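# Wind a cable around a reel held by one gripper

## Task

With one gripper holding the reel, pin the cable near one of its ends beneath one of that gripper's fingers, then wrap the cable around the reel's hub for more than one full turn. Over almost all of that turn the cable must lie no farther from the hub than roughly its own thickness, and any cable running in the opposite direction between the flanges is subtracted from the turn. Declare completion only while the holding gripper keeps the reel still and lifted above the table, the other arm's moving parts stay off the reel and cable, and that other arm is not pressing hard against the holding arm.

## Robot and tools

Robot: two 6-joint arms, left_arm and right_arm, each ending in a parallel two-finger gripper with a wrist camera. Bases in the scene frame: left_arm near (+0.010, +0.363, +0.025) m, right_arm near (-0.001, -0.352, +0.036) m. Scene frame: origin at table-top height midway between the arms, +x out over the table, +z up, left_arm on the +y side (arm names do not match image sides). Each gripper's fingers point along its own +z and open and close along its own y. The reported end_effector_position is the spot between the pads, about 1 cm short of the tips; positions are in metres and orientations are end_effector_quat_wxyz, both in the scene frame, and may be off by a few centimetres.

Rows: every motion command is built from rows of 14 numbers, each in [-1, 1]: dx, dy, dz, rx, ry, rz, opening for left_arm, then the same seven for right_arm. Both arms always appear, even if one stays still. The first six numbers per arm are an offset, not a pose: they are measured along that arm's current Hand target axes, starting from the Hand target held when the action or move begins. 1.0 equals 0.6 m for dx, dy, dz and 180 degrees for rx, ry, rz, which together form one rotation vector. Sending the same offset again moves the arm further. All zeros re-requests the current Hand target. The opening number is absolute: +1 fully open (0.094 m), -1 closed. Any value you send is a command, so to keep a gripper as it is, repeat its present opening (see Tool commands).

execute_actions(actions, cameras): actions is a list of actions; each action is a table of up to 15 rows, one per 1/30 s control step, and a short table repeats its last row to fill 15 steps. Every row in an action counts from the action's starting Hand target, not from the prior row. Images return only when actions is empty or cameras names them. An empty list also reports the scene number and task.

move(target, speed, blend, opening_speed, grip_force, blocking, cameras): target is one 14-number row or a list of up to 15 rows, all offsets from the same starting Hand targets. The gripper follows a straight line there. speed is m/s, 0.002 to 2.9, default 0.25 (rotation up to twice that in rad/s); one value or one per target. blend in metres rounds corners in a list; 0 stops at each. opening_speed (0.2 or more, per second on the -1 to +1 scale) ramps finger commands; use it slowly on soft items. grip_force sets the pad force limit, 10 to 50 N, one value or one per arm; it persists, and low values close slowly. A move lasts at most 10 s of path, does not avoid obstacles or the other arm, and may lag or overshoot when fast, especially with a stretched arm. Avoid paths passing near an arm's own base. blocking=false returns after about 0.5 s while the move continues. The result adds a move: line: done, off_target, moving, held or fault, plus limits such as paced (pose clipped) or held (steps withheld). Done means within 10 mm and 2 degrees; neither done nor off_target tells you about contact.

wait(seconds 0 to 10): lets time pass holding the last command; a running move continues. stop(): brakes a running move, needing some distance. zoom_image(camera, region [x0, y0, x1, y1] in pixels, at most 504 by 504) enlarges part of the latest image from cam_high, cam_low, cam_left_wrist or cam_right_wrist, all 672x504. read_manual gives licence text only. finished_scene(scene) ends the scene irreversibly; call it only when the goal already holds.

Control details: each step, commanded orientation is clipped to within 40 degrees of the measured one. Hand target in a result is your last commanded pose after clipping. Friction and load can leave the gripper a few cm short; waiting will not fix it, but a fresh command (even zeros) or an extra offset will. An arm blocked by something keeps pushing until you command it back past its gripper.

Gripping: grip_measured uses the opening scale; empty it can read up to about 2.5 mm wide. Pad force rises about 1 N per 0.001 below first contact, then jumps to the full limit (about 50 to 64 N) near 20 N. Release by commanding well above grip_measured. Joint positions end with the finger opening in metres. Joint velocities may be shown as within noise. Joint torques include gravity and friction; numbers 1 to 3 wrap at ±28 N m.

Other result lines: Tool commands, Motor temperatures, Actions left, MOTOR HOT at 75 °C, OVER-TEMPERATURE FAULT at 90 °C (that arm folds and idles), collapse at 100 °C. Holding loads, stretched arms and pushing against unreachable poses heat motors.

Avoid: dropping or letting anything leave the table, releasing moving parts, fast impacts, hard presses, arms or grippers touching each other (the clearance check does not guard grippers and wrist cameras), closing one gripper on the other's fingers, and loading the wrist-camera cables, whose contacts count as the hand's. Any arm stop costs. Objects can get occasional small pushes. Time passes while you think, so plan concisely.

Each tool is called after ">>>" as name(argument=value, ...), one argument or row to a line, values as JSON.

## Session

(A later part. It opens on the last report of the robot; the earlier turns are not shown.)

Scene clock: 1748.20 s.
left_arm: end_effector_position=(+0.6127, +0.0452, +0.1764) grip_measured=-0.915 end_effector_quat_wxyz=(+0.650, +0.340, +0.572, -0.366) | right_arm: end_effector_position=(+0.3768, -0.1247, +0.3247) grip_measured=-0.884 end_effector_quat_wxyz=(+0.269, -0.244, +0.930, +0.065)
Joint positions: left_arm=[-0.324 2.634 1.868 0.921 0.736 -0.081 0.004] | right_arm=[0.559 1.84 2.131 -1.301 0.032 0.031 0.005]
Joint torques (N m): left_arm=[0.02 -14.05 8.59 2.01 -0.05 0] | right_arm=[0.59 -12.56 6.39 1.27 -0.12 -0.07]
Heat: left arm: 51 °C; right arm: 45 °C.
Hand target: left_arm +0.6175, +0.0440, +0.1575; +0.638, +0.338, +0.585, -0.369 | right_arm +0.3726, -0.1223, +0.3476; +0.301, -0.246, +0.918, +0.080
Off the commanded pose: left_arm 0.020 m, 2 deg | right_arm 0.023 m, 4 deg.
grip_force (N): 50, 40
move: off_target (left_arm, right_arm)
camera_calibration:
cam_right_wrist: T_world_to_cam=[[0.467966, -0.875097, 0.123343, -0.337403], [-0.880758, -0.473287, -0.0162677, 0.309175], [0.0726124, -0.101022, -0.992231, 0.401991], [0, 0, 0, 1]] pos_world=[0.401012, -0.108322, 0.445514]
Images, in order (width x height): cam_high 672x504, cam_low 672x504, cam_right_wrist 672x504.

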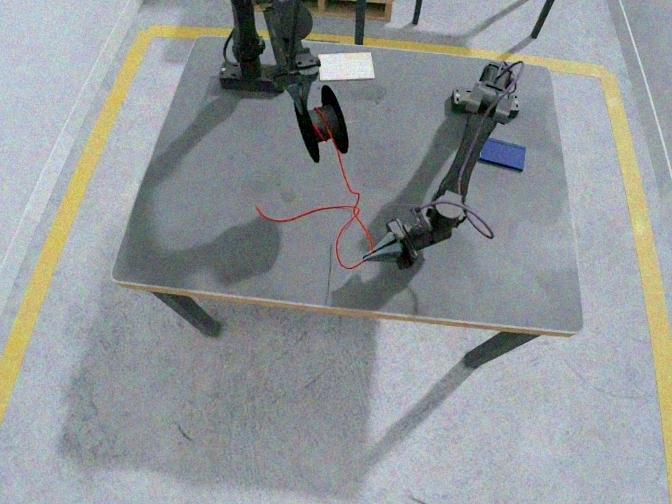

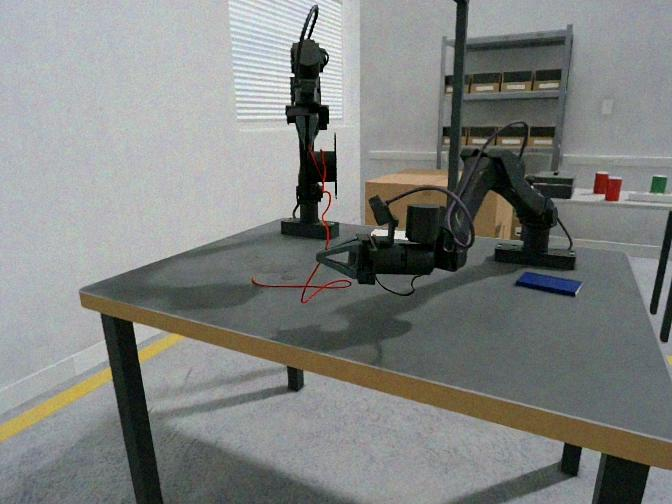

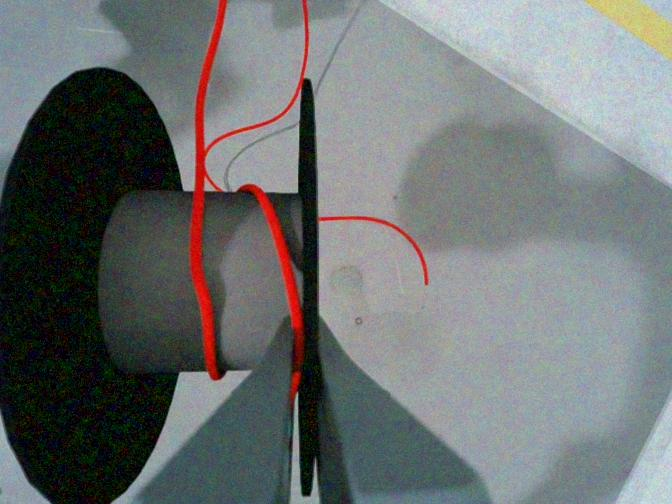

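>>> move(
  target=[0,0.058,0,0,0,0,-1,0,0,0,0,0,0,-1],
  speed=0.08,
  cameras=["cam_low","cam_high","cam_right_wrist"],
)

>>> zoom_image(
  camera="cam_high",
  region=[280, 80, 400, 230],
)

Scene clock: 1754.97 s.
left_arm: end_effector_position=(+0.6401, +0.0586, +0.1795) grip_measured=-0.915 end_effector_quat_wxyz=(+0.650, +0.345, +0.568, -0.368) | right_arm: end_effector_position=(+0.3768, -0.1247, +0.3247) grip_measured=-0.884 end_effector_quat_wxyz=(+0.269, -0.244, +0.930, +0.065)
Joint positions: left_arm=[-0.284 2.732 2.077 0.821 0.787 -0.087 0.004] | right_arm=[0.559 1.84 2.131 -1.301 0.032 0.031 0.005]
Joint torques (N m): left_arm=[0.47 -14.43 8.81 1.96 -0.12 -0.02] | right_arm=[0.46 -12.53 6.27 1.24 -0.1 -0.05]
Heat: left arm: 51 °C; right arm: 45 °C.
Hand target: left_arm +0.6477, +0.0614, +0.1573; +0.638, +0.338, +0.585, -0.369 | right_arm +0.3726, -0.1223, +0.3476; +0.301, -0.246, +0.918, +0.080
Off the commanded pose: left_arm 0.023 m, 3 deg | right_arm 0.023 m, 4 deg.
grip_force (N): 50, 40
move: off_target (left_arm, right_arm)
camera_calibration:
cam_right_wrist: T_world_to_cam=[[0.467966, -0.875097, 0.123343, -0.337403], [-0.880758, -0.473287, -0.0162677, 0.309175], [0.0726124, -0.101022, -0.992231, 0.401991], [0, 0, 0, 1]] pos_world=[0.401012, -0.108322, 0.445514]
Images, in order (width x height): cam_high 672x504, cam_low 672x504, cam_right_wrist 672x504.

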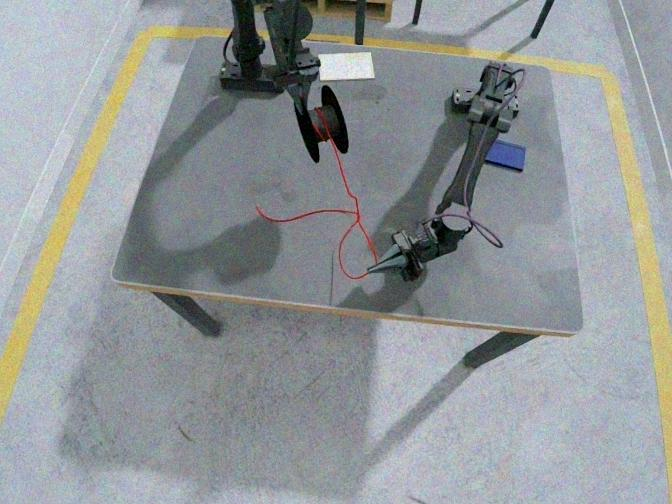

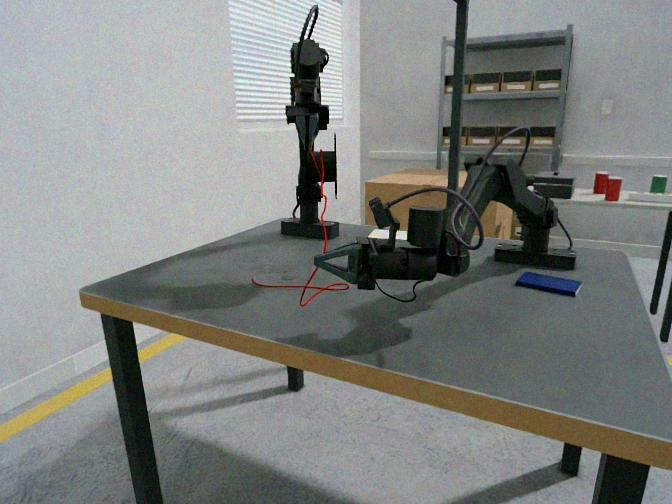

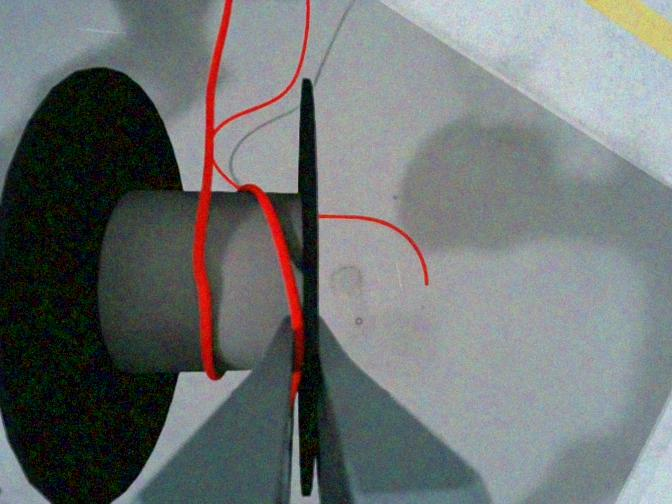

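Scaled by 3.360 from the camera's 672x504 image, which has a finer 960x720 frame.

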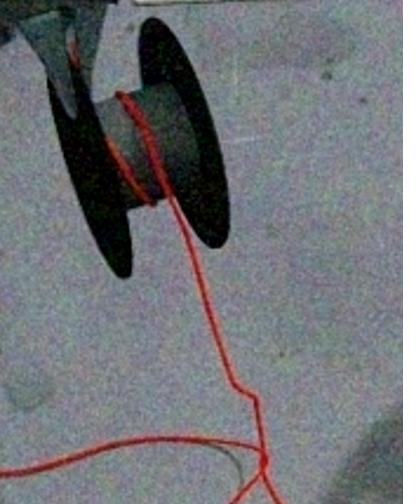

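>>> move(
  target=[0,0.033,0,0,0,0,-1,0,0,0,0,0,0,-1],
  speed=0.06,
  cameras=["cam_low","cam_high","cam_right_wrist"],
)

>>> zoom_image(
  camera="cam_high",
  region=[280, 80, 400, 230],
)

>>> zoom_image(
  camera="cam_right_wrist",
  region=[170, 160, 280, 390],
)

>>> zoom_image(
  camera="cam_low",
  region=[300, 130, 350, 205],
)

Scene clock: 1761.00 s.
left_arm: end_effector_position=(+0.6522, +0.0626, +0.1832) grip_measured=-0.915 end_effector_quat_wxyz=(+0.651, +0.354, +0.560, -0.372) | right_arm: end_effector_position=(+0.3768, -0.1247, +0.3247) grip_measured=-0.884 end_effector_quat_wxyz=(+0.269, -0.244, +0.930, +0.065)
Joint positions: left_arm=[-0.268 2.8 2.222 0.761 0.824 -0.09 0.004] | right_arm=[0.559 1.84 2.131 -1.301 0.032 0.031 0.005]
Joint torques (N m): left_arm=[1.17 -14.69 8.87 1.84 -0.24 -0.04] | right_arm=[0.31 -12.52 6.28 1.22 -0.05 -0.04]
Heat: left arm: 51 °C; right arm: 45 °C.
Hand target: left_arm +0.6648, +0.0713, +0.1574; +0.638, +0.338, +0.585, -0.369 | right_arm +0.3726, -0.1223, +0.3476; +0.301, -0.246, +0.918, +0.080
Off the commanded pose: left_arm 0.030 m, 4 deg | right_arm 0.023 m, 4 deg.
grip_force (N): 50, 40
move: off_target (left_arm, right_arm)
camera_calibration:
cam_right_wrist: T_world_to_cam=[[0.467966, -0.875097, 0.123343, -0.337403], [-0.880758, -0.473287, -0.0162677, 0.309175], [0.0726124, -0.101022, -0.992231, 0.401991], [0, 0, 0, 1]] pos_world=[0.401012, -0.108322, 0.445514]
Images, in order (width x height): cam_high 672x504, cam_low 672x504, cam_right_wrist 672x504.

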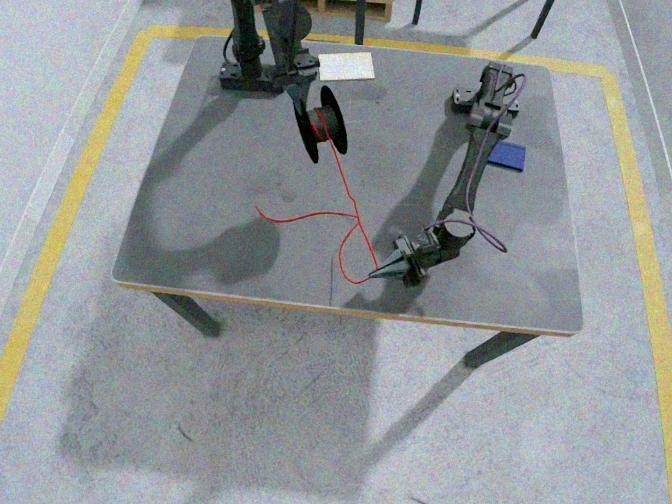

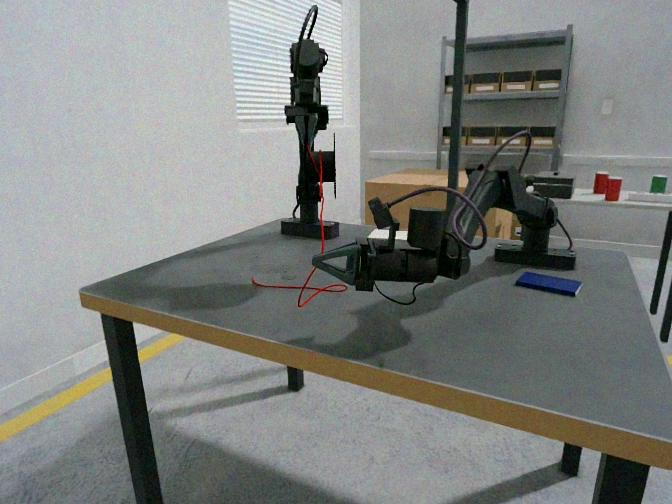

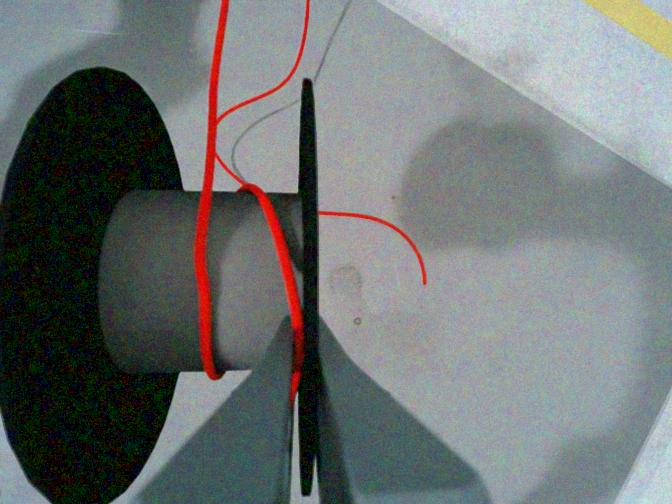

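Scaled by 3.360 from the camera's 672x504 image, which has a finer 960x720 frame.

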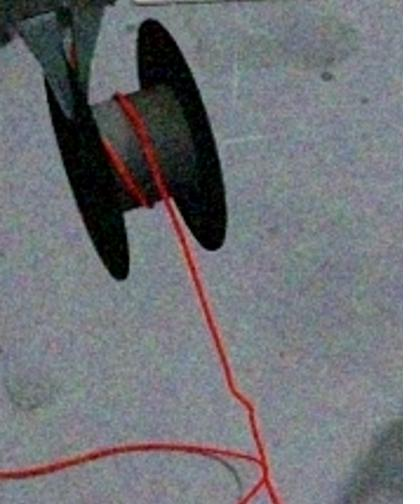

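Scaled by 2.191 from the camera's 672x504 image, which has a finer 960x720 frame.

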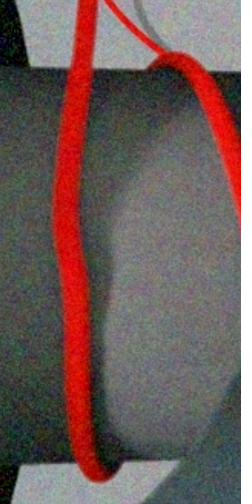

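Scaled by 6.720 from the camera's 672x504 image, which has a finer 960x720 frame.

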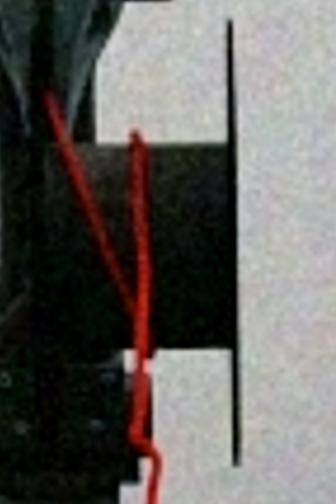

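>>> move(
  target=[
    [0,-0.0208,0,0,0,0,-1,0.029,0,0.0003,0,-0.1111,0,-1],
    [0,-0.04,0,0,0,0,-1,0.056,0,0.0107,0,-0.2222,0,-1],
  ],
  speed=0.06,
  blend=[0.01,0],
  cameras=["cam_low","cam_high","cam_right_wrist"],
)

>>> zoom_image(
  camera="cam_high",
  region=[280, 80, 400, 230],
)

>>> zoom_image(
  camera="cam_right_wrist",
  region=[170, 160, 280, 390],
)

>>> zoom_image(
  camera="cam_low",
  region=[300, 130, 350, 205],
)

Scene clock: 1798.77 s.
left_arm: end_effector_position=(+0.6307, +0.0478, +0.1578) grip_measured=-0.915 end_effector_quat_wxyz=(+0.635, +0.365, +0.560, -0.387) | right_arm: end_effector_position=(+0.3509, -0.1416, +0.2774) grip_measured=-0.884 end_effector_quat_wxyz=(+0.535, -0.211, +0.807, +0.135)
Joint positions: left_arm=[-0.293 2.784 2.1 0.845 0.843 -0.09 0.004] | right_arm=[0.566 1.218 0.87 -0.054 0.052 0.013 0.005]
Joint torques (N m): left_arm=[0.95 -19.89 5.15 1.84 -0.7 0.01] | right_arm=[0.95 -7.86 7.97 2.64 -0.02 -0.03]
Motor temperatures (°C): left_arm=[29 48 42 49 28 27 30] | right_arm=[27 46 45 48 28 28 30]
Heat: left arm: 49 °C; right arm: 48 °C.
Hand target: left_arm +0.6440, +0.0593, +0.1574; +0.638, +0.338, +0.585, -0.369 | right_arm +0.3524, -0.1338, +0.3226; +0.597, -0.204, +0.759, +0.160
Off the commanded pose: left_arm 0.018 m, 5 deg | right_arm 0.046 m, 9 deg.
grip_force (N): 50, 40
move: off_target (left_arm, right_arm)
camera_calibration:
cam_right_wrist: T_world_to_cam=[[0.412494, -0.906489, 0.090148, -0.30996], [-0.715146, -0.383536, -0.584351, 0.389819], [0.564282, 0.176572, -0.806479, 0.170486], [0, 0, 0, 1]] pos_world=[0.310432, -0.161569, 0.393226]
Images, in order (width x height): cam_high 672x504, cam_low 672x504, cam_right_wrist 672x504.

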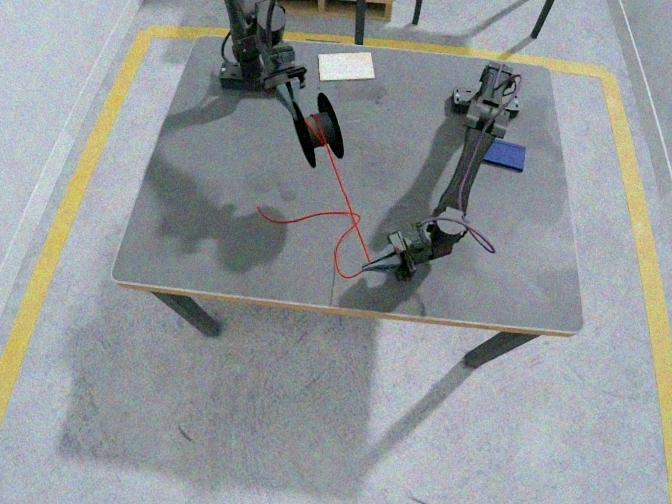

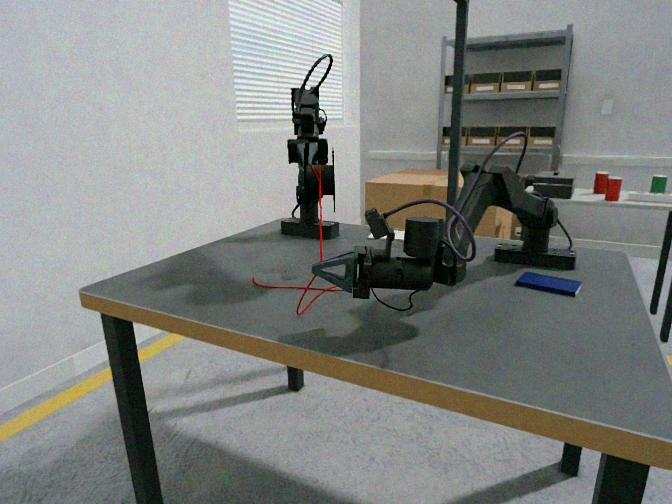

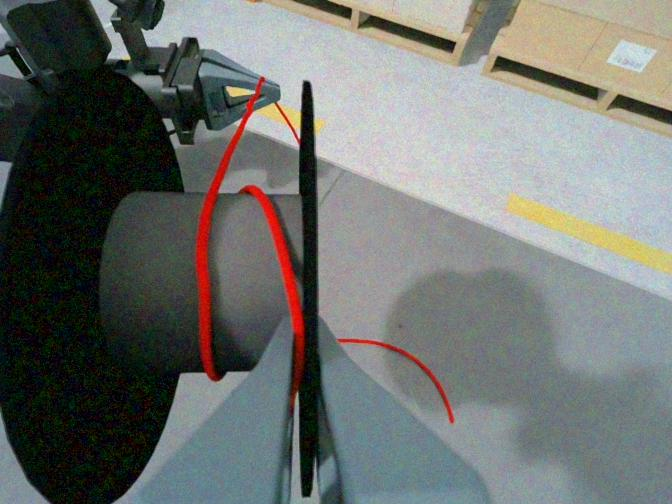

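Scaled by 3.360 from the camera's 672x504 image, which has a finer 960x720 frame.

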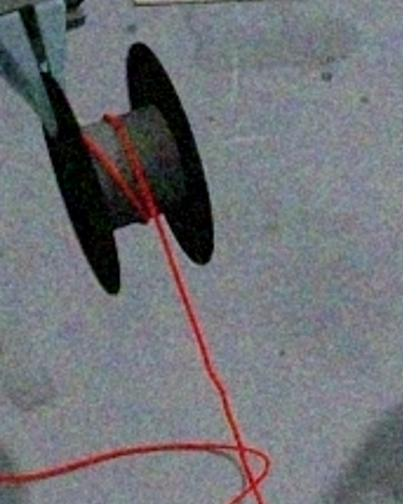

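Scaled by 2.191 from the camera's 672x504 image, which has a finer 960x720 frame.

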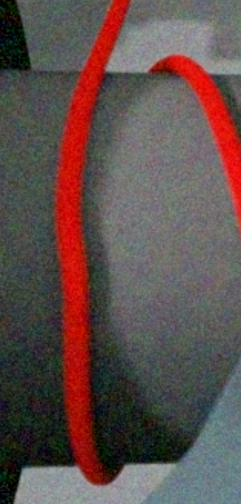

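Scaled by 6.720 from the camera's 672x504 image, which has a finer 960x720 frame.

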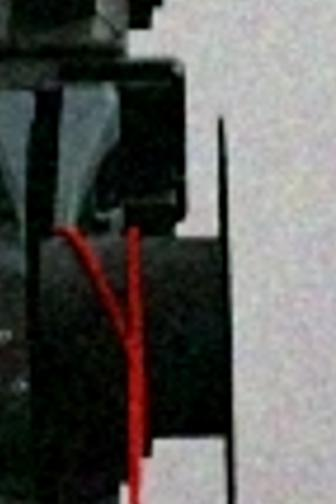

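>>> move(
  target=[
    [0.0517,-0.125,-0.0095,0,0,0,-1,-0.0901,0,-0.0601,0,0,0,-1],
    [0.08,-0.3,-0.012,0,0,0,-1,-0.1595,0,-0.1064,0,0,0,-1],
    [0.0783,-0.4433,-0.0118,0,0,0,-1,-0.1803,0,-0.1203,0,0,0,-1],
  ],
  speed=0.1,
  blend=[0.03,0.03,0],
  cameras=["cam_low","cam_high","cam_right_wrist"],
)

>>> zoom_image(
  camera="cam_low",
  region=[280, 80, 380, 300],
)

>>> zoom_image(
  camera="cam_right_wrist",
  region=[170, 160, 280, 390],
)

Scene clock: 1837.03 s.
left_arm: end_effector_position=(+0.4114, -0.0736, +0.1062) grip_measured=-0.915 end_effector_quat_wxyz=(+0.634, +0.338, +0.584, -0.378) | right_arm: end_effector_position=(+0.3130, -0.1593, +0.3891) grip_measured=-0.884 end_effector_quat_wxyz=(+0.533, -0.218, +0.806, +0.138)
Joint positions: left_arm=[-0.746 2.485 1.175 1.406 0.333 -0.045 0.004] | right_arm=[0.58 1.119 1.267 -0.553 0.052 0.012 0.005]
Joint torques (N m): left_arm=[-0.1 -15.68 3.48 2.31 -0.19 0.15] | right_arm=[0.68 -4.94 12.29 2.35 0.02 0.01]
Motor temperatures (°C): left_arm=[29 61 41 49 29 27 30] | right_arm=[27 44 45 66 28 28 30]
Heat: left arm: 61 °C; right arm: 66 °C.
Hand target: left_arm +0.4120, -0.0708, +0.1103; +0.638, +0.338, +0.585, -0.369 | right_arm +0.3138, -0.1560, +0.4448; +0.597, -0.204, +0.759, +0.160
Off the commanded pose: left_arm 0.005 m, 1 deg | right_arm 0.056 m, 10 deg.
grip_force (N): 50, 40
move: off_target (right_arm)
camera_calibration:
cam_right_wrist: T_world_to_cam=[[0.425641, -0.900205, 0.0919855, -0.324395], [-0.710417, -0.395396, -0.58221, 0.417031], [0.560479, 0.182464, -0.807818, 0.287794], [0, 0, 0, 1]] pos_world=[0.273039, -0.179641, 0.505125]
Images, in order (width x height): cam_high 672x504, cam_low 672x504, cam_right_wrist 672x504.

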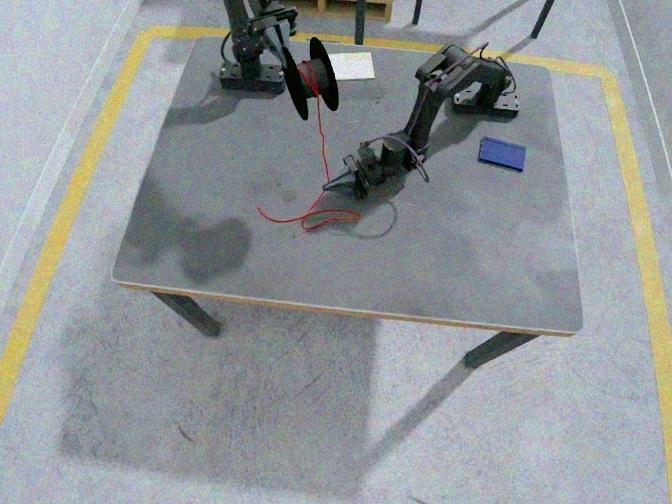

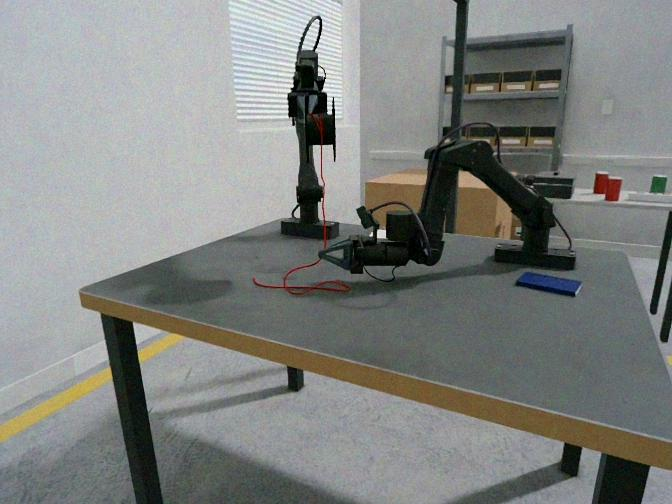

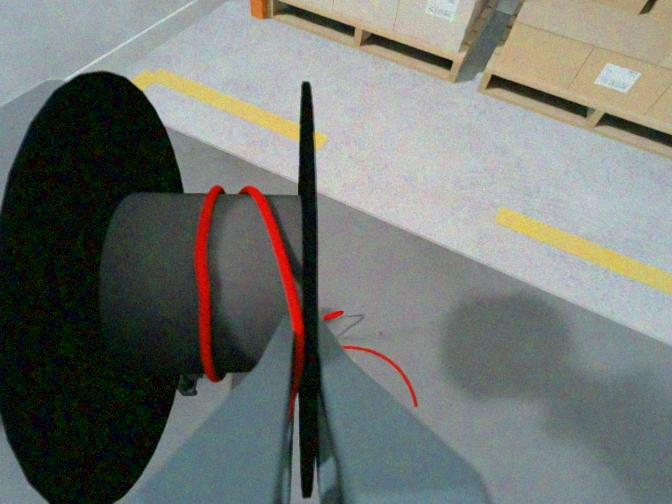

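Scaled by 2.291 from the camera's 672x504 image, which has a finer 960x720 frame.

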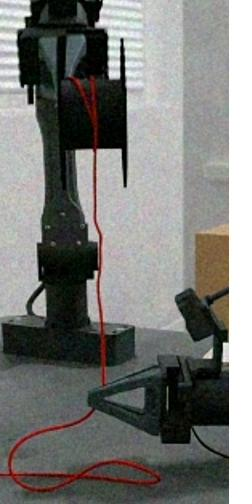

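Scaled by 2.191 from the camera's 672x504 image, which has a finer 960x720 frame.

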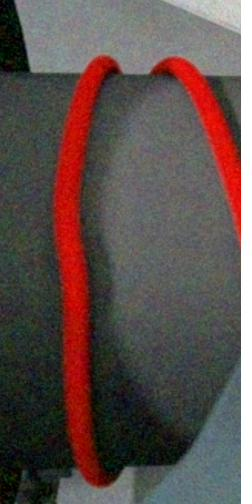

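>>> move(
  target=[
    [0,0,0,0,0,0,0.0,0,0,0,0,0,0,-1],
    [0,0,-0.2,0,0,0,0.0,0,0,0,0,0,0,-1],
  ],
  speed=0.12,
  opening_speed=0.8,
  cameras=["cam_low","cam_high","cam_right_wrist"],
)

>>> zoom_image(
  camera="cam_low",
  region=[280, 80, 380, 300],
)

>>> zoom_image(
  camera="cam_right_wrist",
  region=[170, 160, 280, 390],
)

>>> zoom_image(
  camera="cam_low",
  region=[295, 90, 355, 180],
)

Scene clock: 1852.57 s.
left_arm: end_effector_position=(+0.3510, +0.0314, +0.0676) grip_measured=-0.002 end_effector_quat_wxyz=(+0.559, +0.357, +0.658, -0.356) | right_arm: end_effector_position=(+0.3130, -0.1593, +0.3914) grip_measured=-0.884 end_effector_quat_wxyz=(+0.535, -0.217, +0.805, +0.139)
Joint positions: left_arm=[-0.622 2.264 0.652 1.475 0.455 -0.009 0.047] | right_arm=[0.58 1.119 1.272 -0.553 0.052 0.012 0.005]
Joint torques (N m): left_arm=[0.44 -12.16 2.26 3.43 0.07 0.13] | right_arm=[0.58 -4.86 11.97 2.32 0.05 0]
Motor temperatures (°C): left_arm=[29 55 41 52 28 27 30] | right_arm=[27 43 48 64 28 28 30]
Heat: left arm: 55 °C; right arm: 64 °C.
Hand target: left_arm +0.3524, +0.0327, +0.1000; +0.638, +0.338, +0.585, -0.370 | right_arm +0.3138, -0.1560, +0.4447; +0.597, -0.204, +0.759, +0.160
Off the commanded pose: left_arm 0.032 m, 13 deg | right_arm 0.054 m, 9 deg.
joint sent to its limit (left arm) — joint 4 (wrist pitch), upper limit. The joint targets are off in orientation, not in position.
grip_force (N): 50, 40
move: off_target (left_arm, right_arm)
camera_calibration:
cam_right_wrist: T_world_to_cam=[[0.42518, -0.900485, 0.0913715, -0.32425], [-0.708018, -0.393785, -0.586212, 0.419393], [0.563856, 0.184553, -0.804989, 0.28777], [0, 0, 0, 1]] pos_world=[0.272542, -0.17994, 0.507132]
Images, in order (width x height): cam_high 672x504, cam_low 672x504, cam_right_wrist 672x504.

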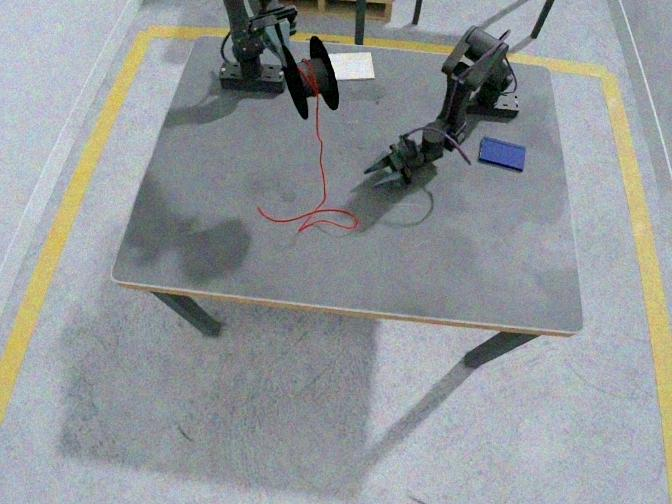

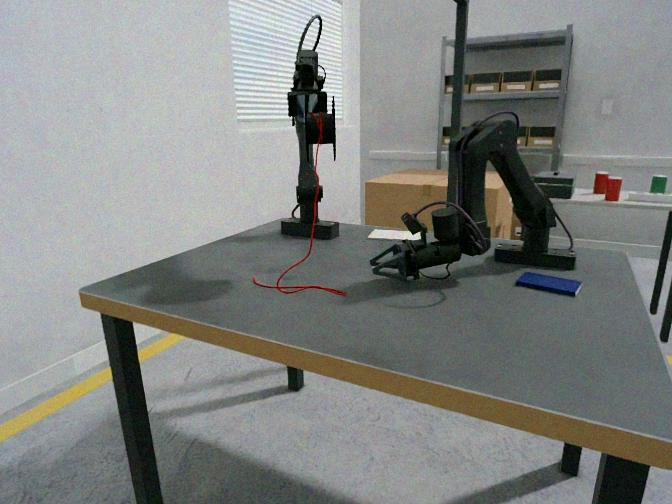

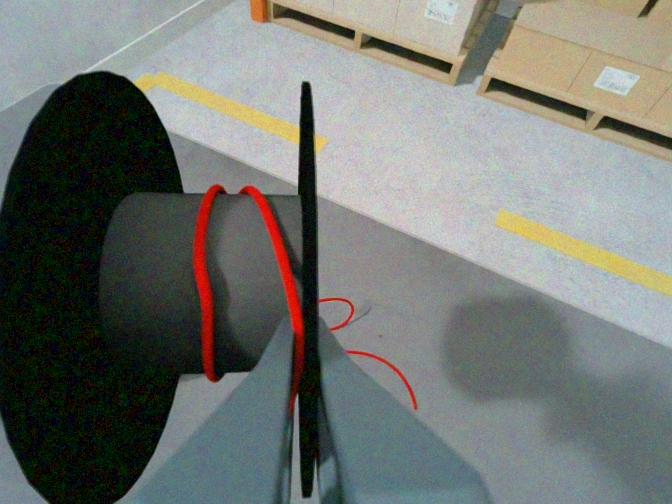

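Scaled by 2.291 from the camera's 672x504 image, which has a finer 960x720 frame.

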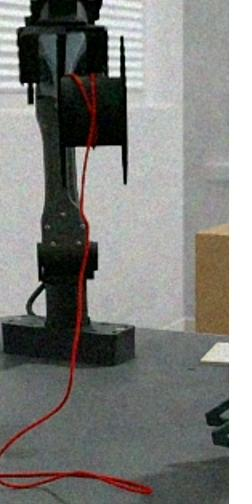

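Scaled by 2.191 from the camera's 672x504 image, which has a finer 960x720 frame.

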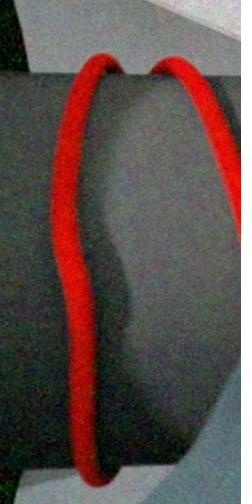

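Scaled by 5.600 from the camera's 672x504 image, which has a finer 960x720 frame.

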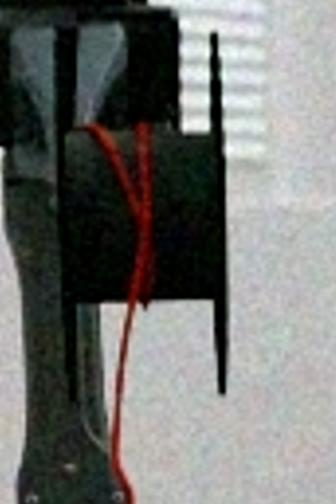

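>>> move(
  target=[-0.111,0,-0.124,0,0,0,0.0,0,0,0,0,0,0,-1],
  speed=0.2,
  cameras=["cam_low","cam_high","cam_right_wrist"],
)

>>> zoom_image(
  camera="cam_low",
  region=[295, 90, 355, 180],
)

>>> zoom_image(
  camera="cam_high",
  region=[270, 20, 360, 140],
)

>>> zoom_image(
  camera="cam_right_wrist",
  region=[90, 160, 330, 420],
)

Scene clock: 1869.53 s.
left_arm: end_effector_position=(+0.3133, +0.0991, +0.1329) grip_measured=-0.002 end_effector_quat_wxyz=(+0.580, +0.346, +0.641, -0.363) | right_arm: end_effector_position=(+0.3130, -0.1593, +0.3914) grip_measured=-0.884 end_effector_quat_wxyz=(+0.535, -0.217, +0.805, +0.139)
Joint positions: left_arm=[-0.483 1.897 0.346 1.476 0.587 -0.022 0.047] | right_arm=[0.58 1.119 1.272 -0.553 0.052 0.012 0.005]
Joint torques (N m): left_arm=[0.64 -8.57 2.54 3.39 0.07 0] | right_arm=[0.57 -4.81 11.95 2.34 0.09 -0.02]
Motor temperatures (°C): left_arm=[29 54 40 62 28 27 29] | right_arm=[27 43 50 64 28 28 30]
Heat: left arm: 62 °C; right arm: 64 °C.
Hand target: left_arm +0.3124, +0.1020, +0.1597; +0.638, +0.338, +0.585, -0.370 | right_arm +0.3138, -0.1560, +0.4447; +0.597, -0.204, +0.759, +0.160
Off the commanded pose: left_arm 0.027 m, 9 deg | right_arm 0.053 m, 9 deg.
joint sent to its limit (left arm) — joint 4 (wrist pitch), upper limit. The joint targets are off in orientation, not in position.
grip_force (N): 50, 40
move: off_target (left_arm, right_arm)
camera_calibration:
cam_right_wrist: T_world_to_cam=[[0.42518, -0.900485, 0.0913715, -0.32425], [-0.708018, -0.393785, -0.586212, 0.419393], [0.563856, 0.184553, -0.804989, 0.28777], [0, 0, 0, 1]] pos_world=[0.272542, -0.17994, 0.507132]
Images, in order (width x height): cam_high 672x504, cam_low 672x504, cam_right_wrist 672x504.

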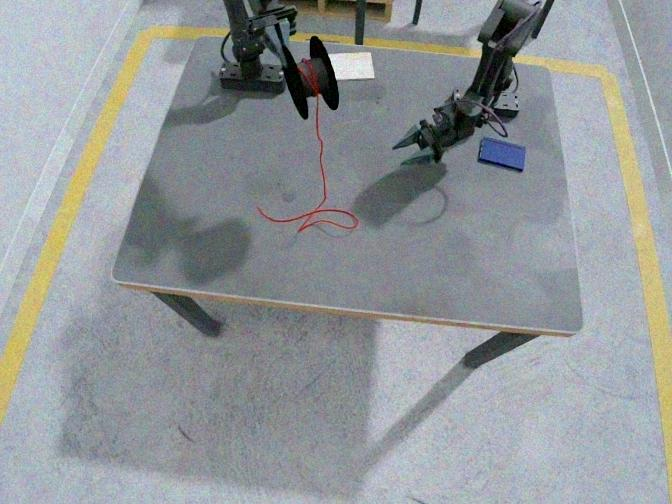

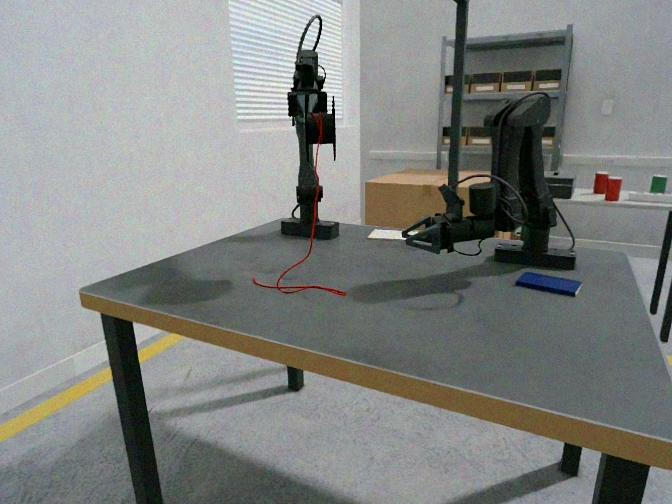

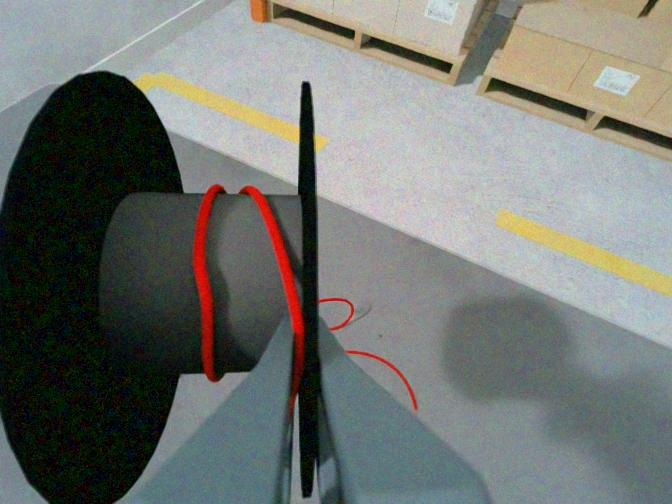

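Scaled by 5.600 from the camera's 672x504 image, which has a finer 960x720 frame.

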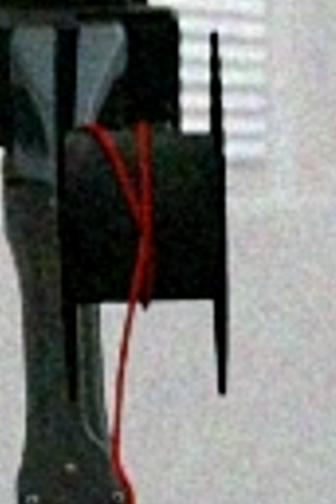

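Scaled by 4.200 from the camera's 672x504 image, which has a finer 960x720 frame.

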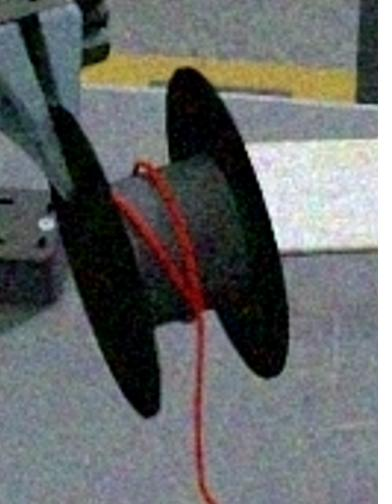

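Scaled by 1.938 from the camera's 672x504 image, which has a finer 960x720 frame.

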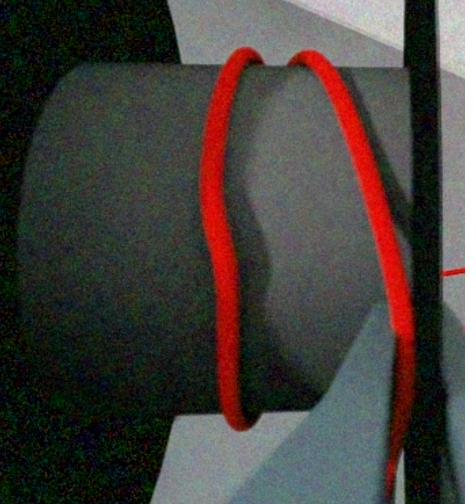

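>>> finished_scene(
  scene=1,
)

The scene is finished: the task was done.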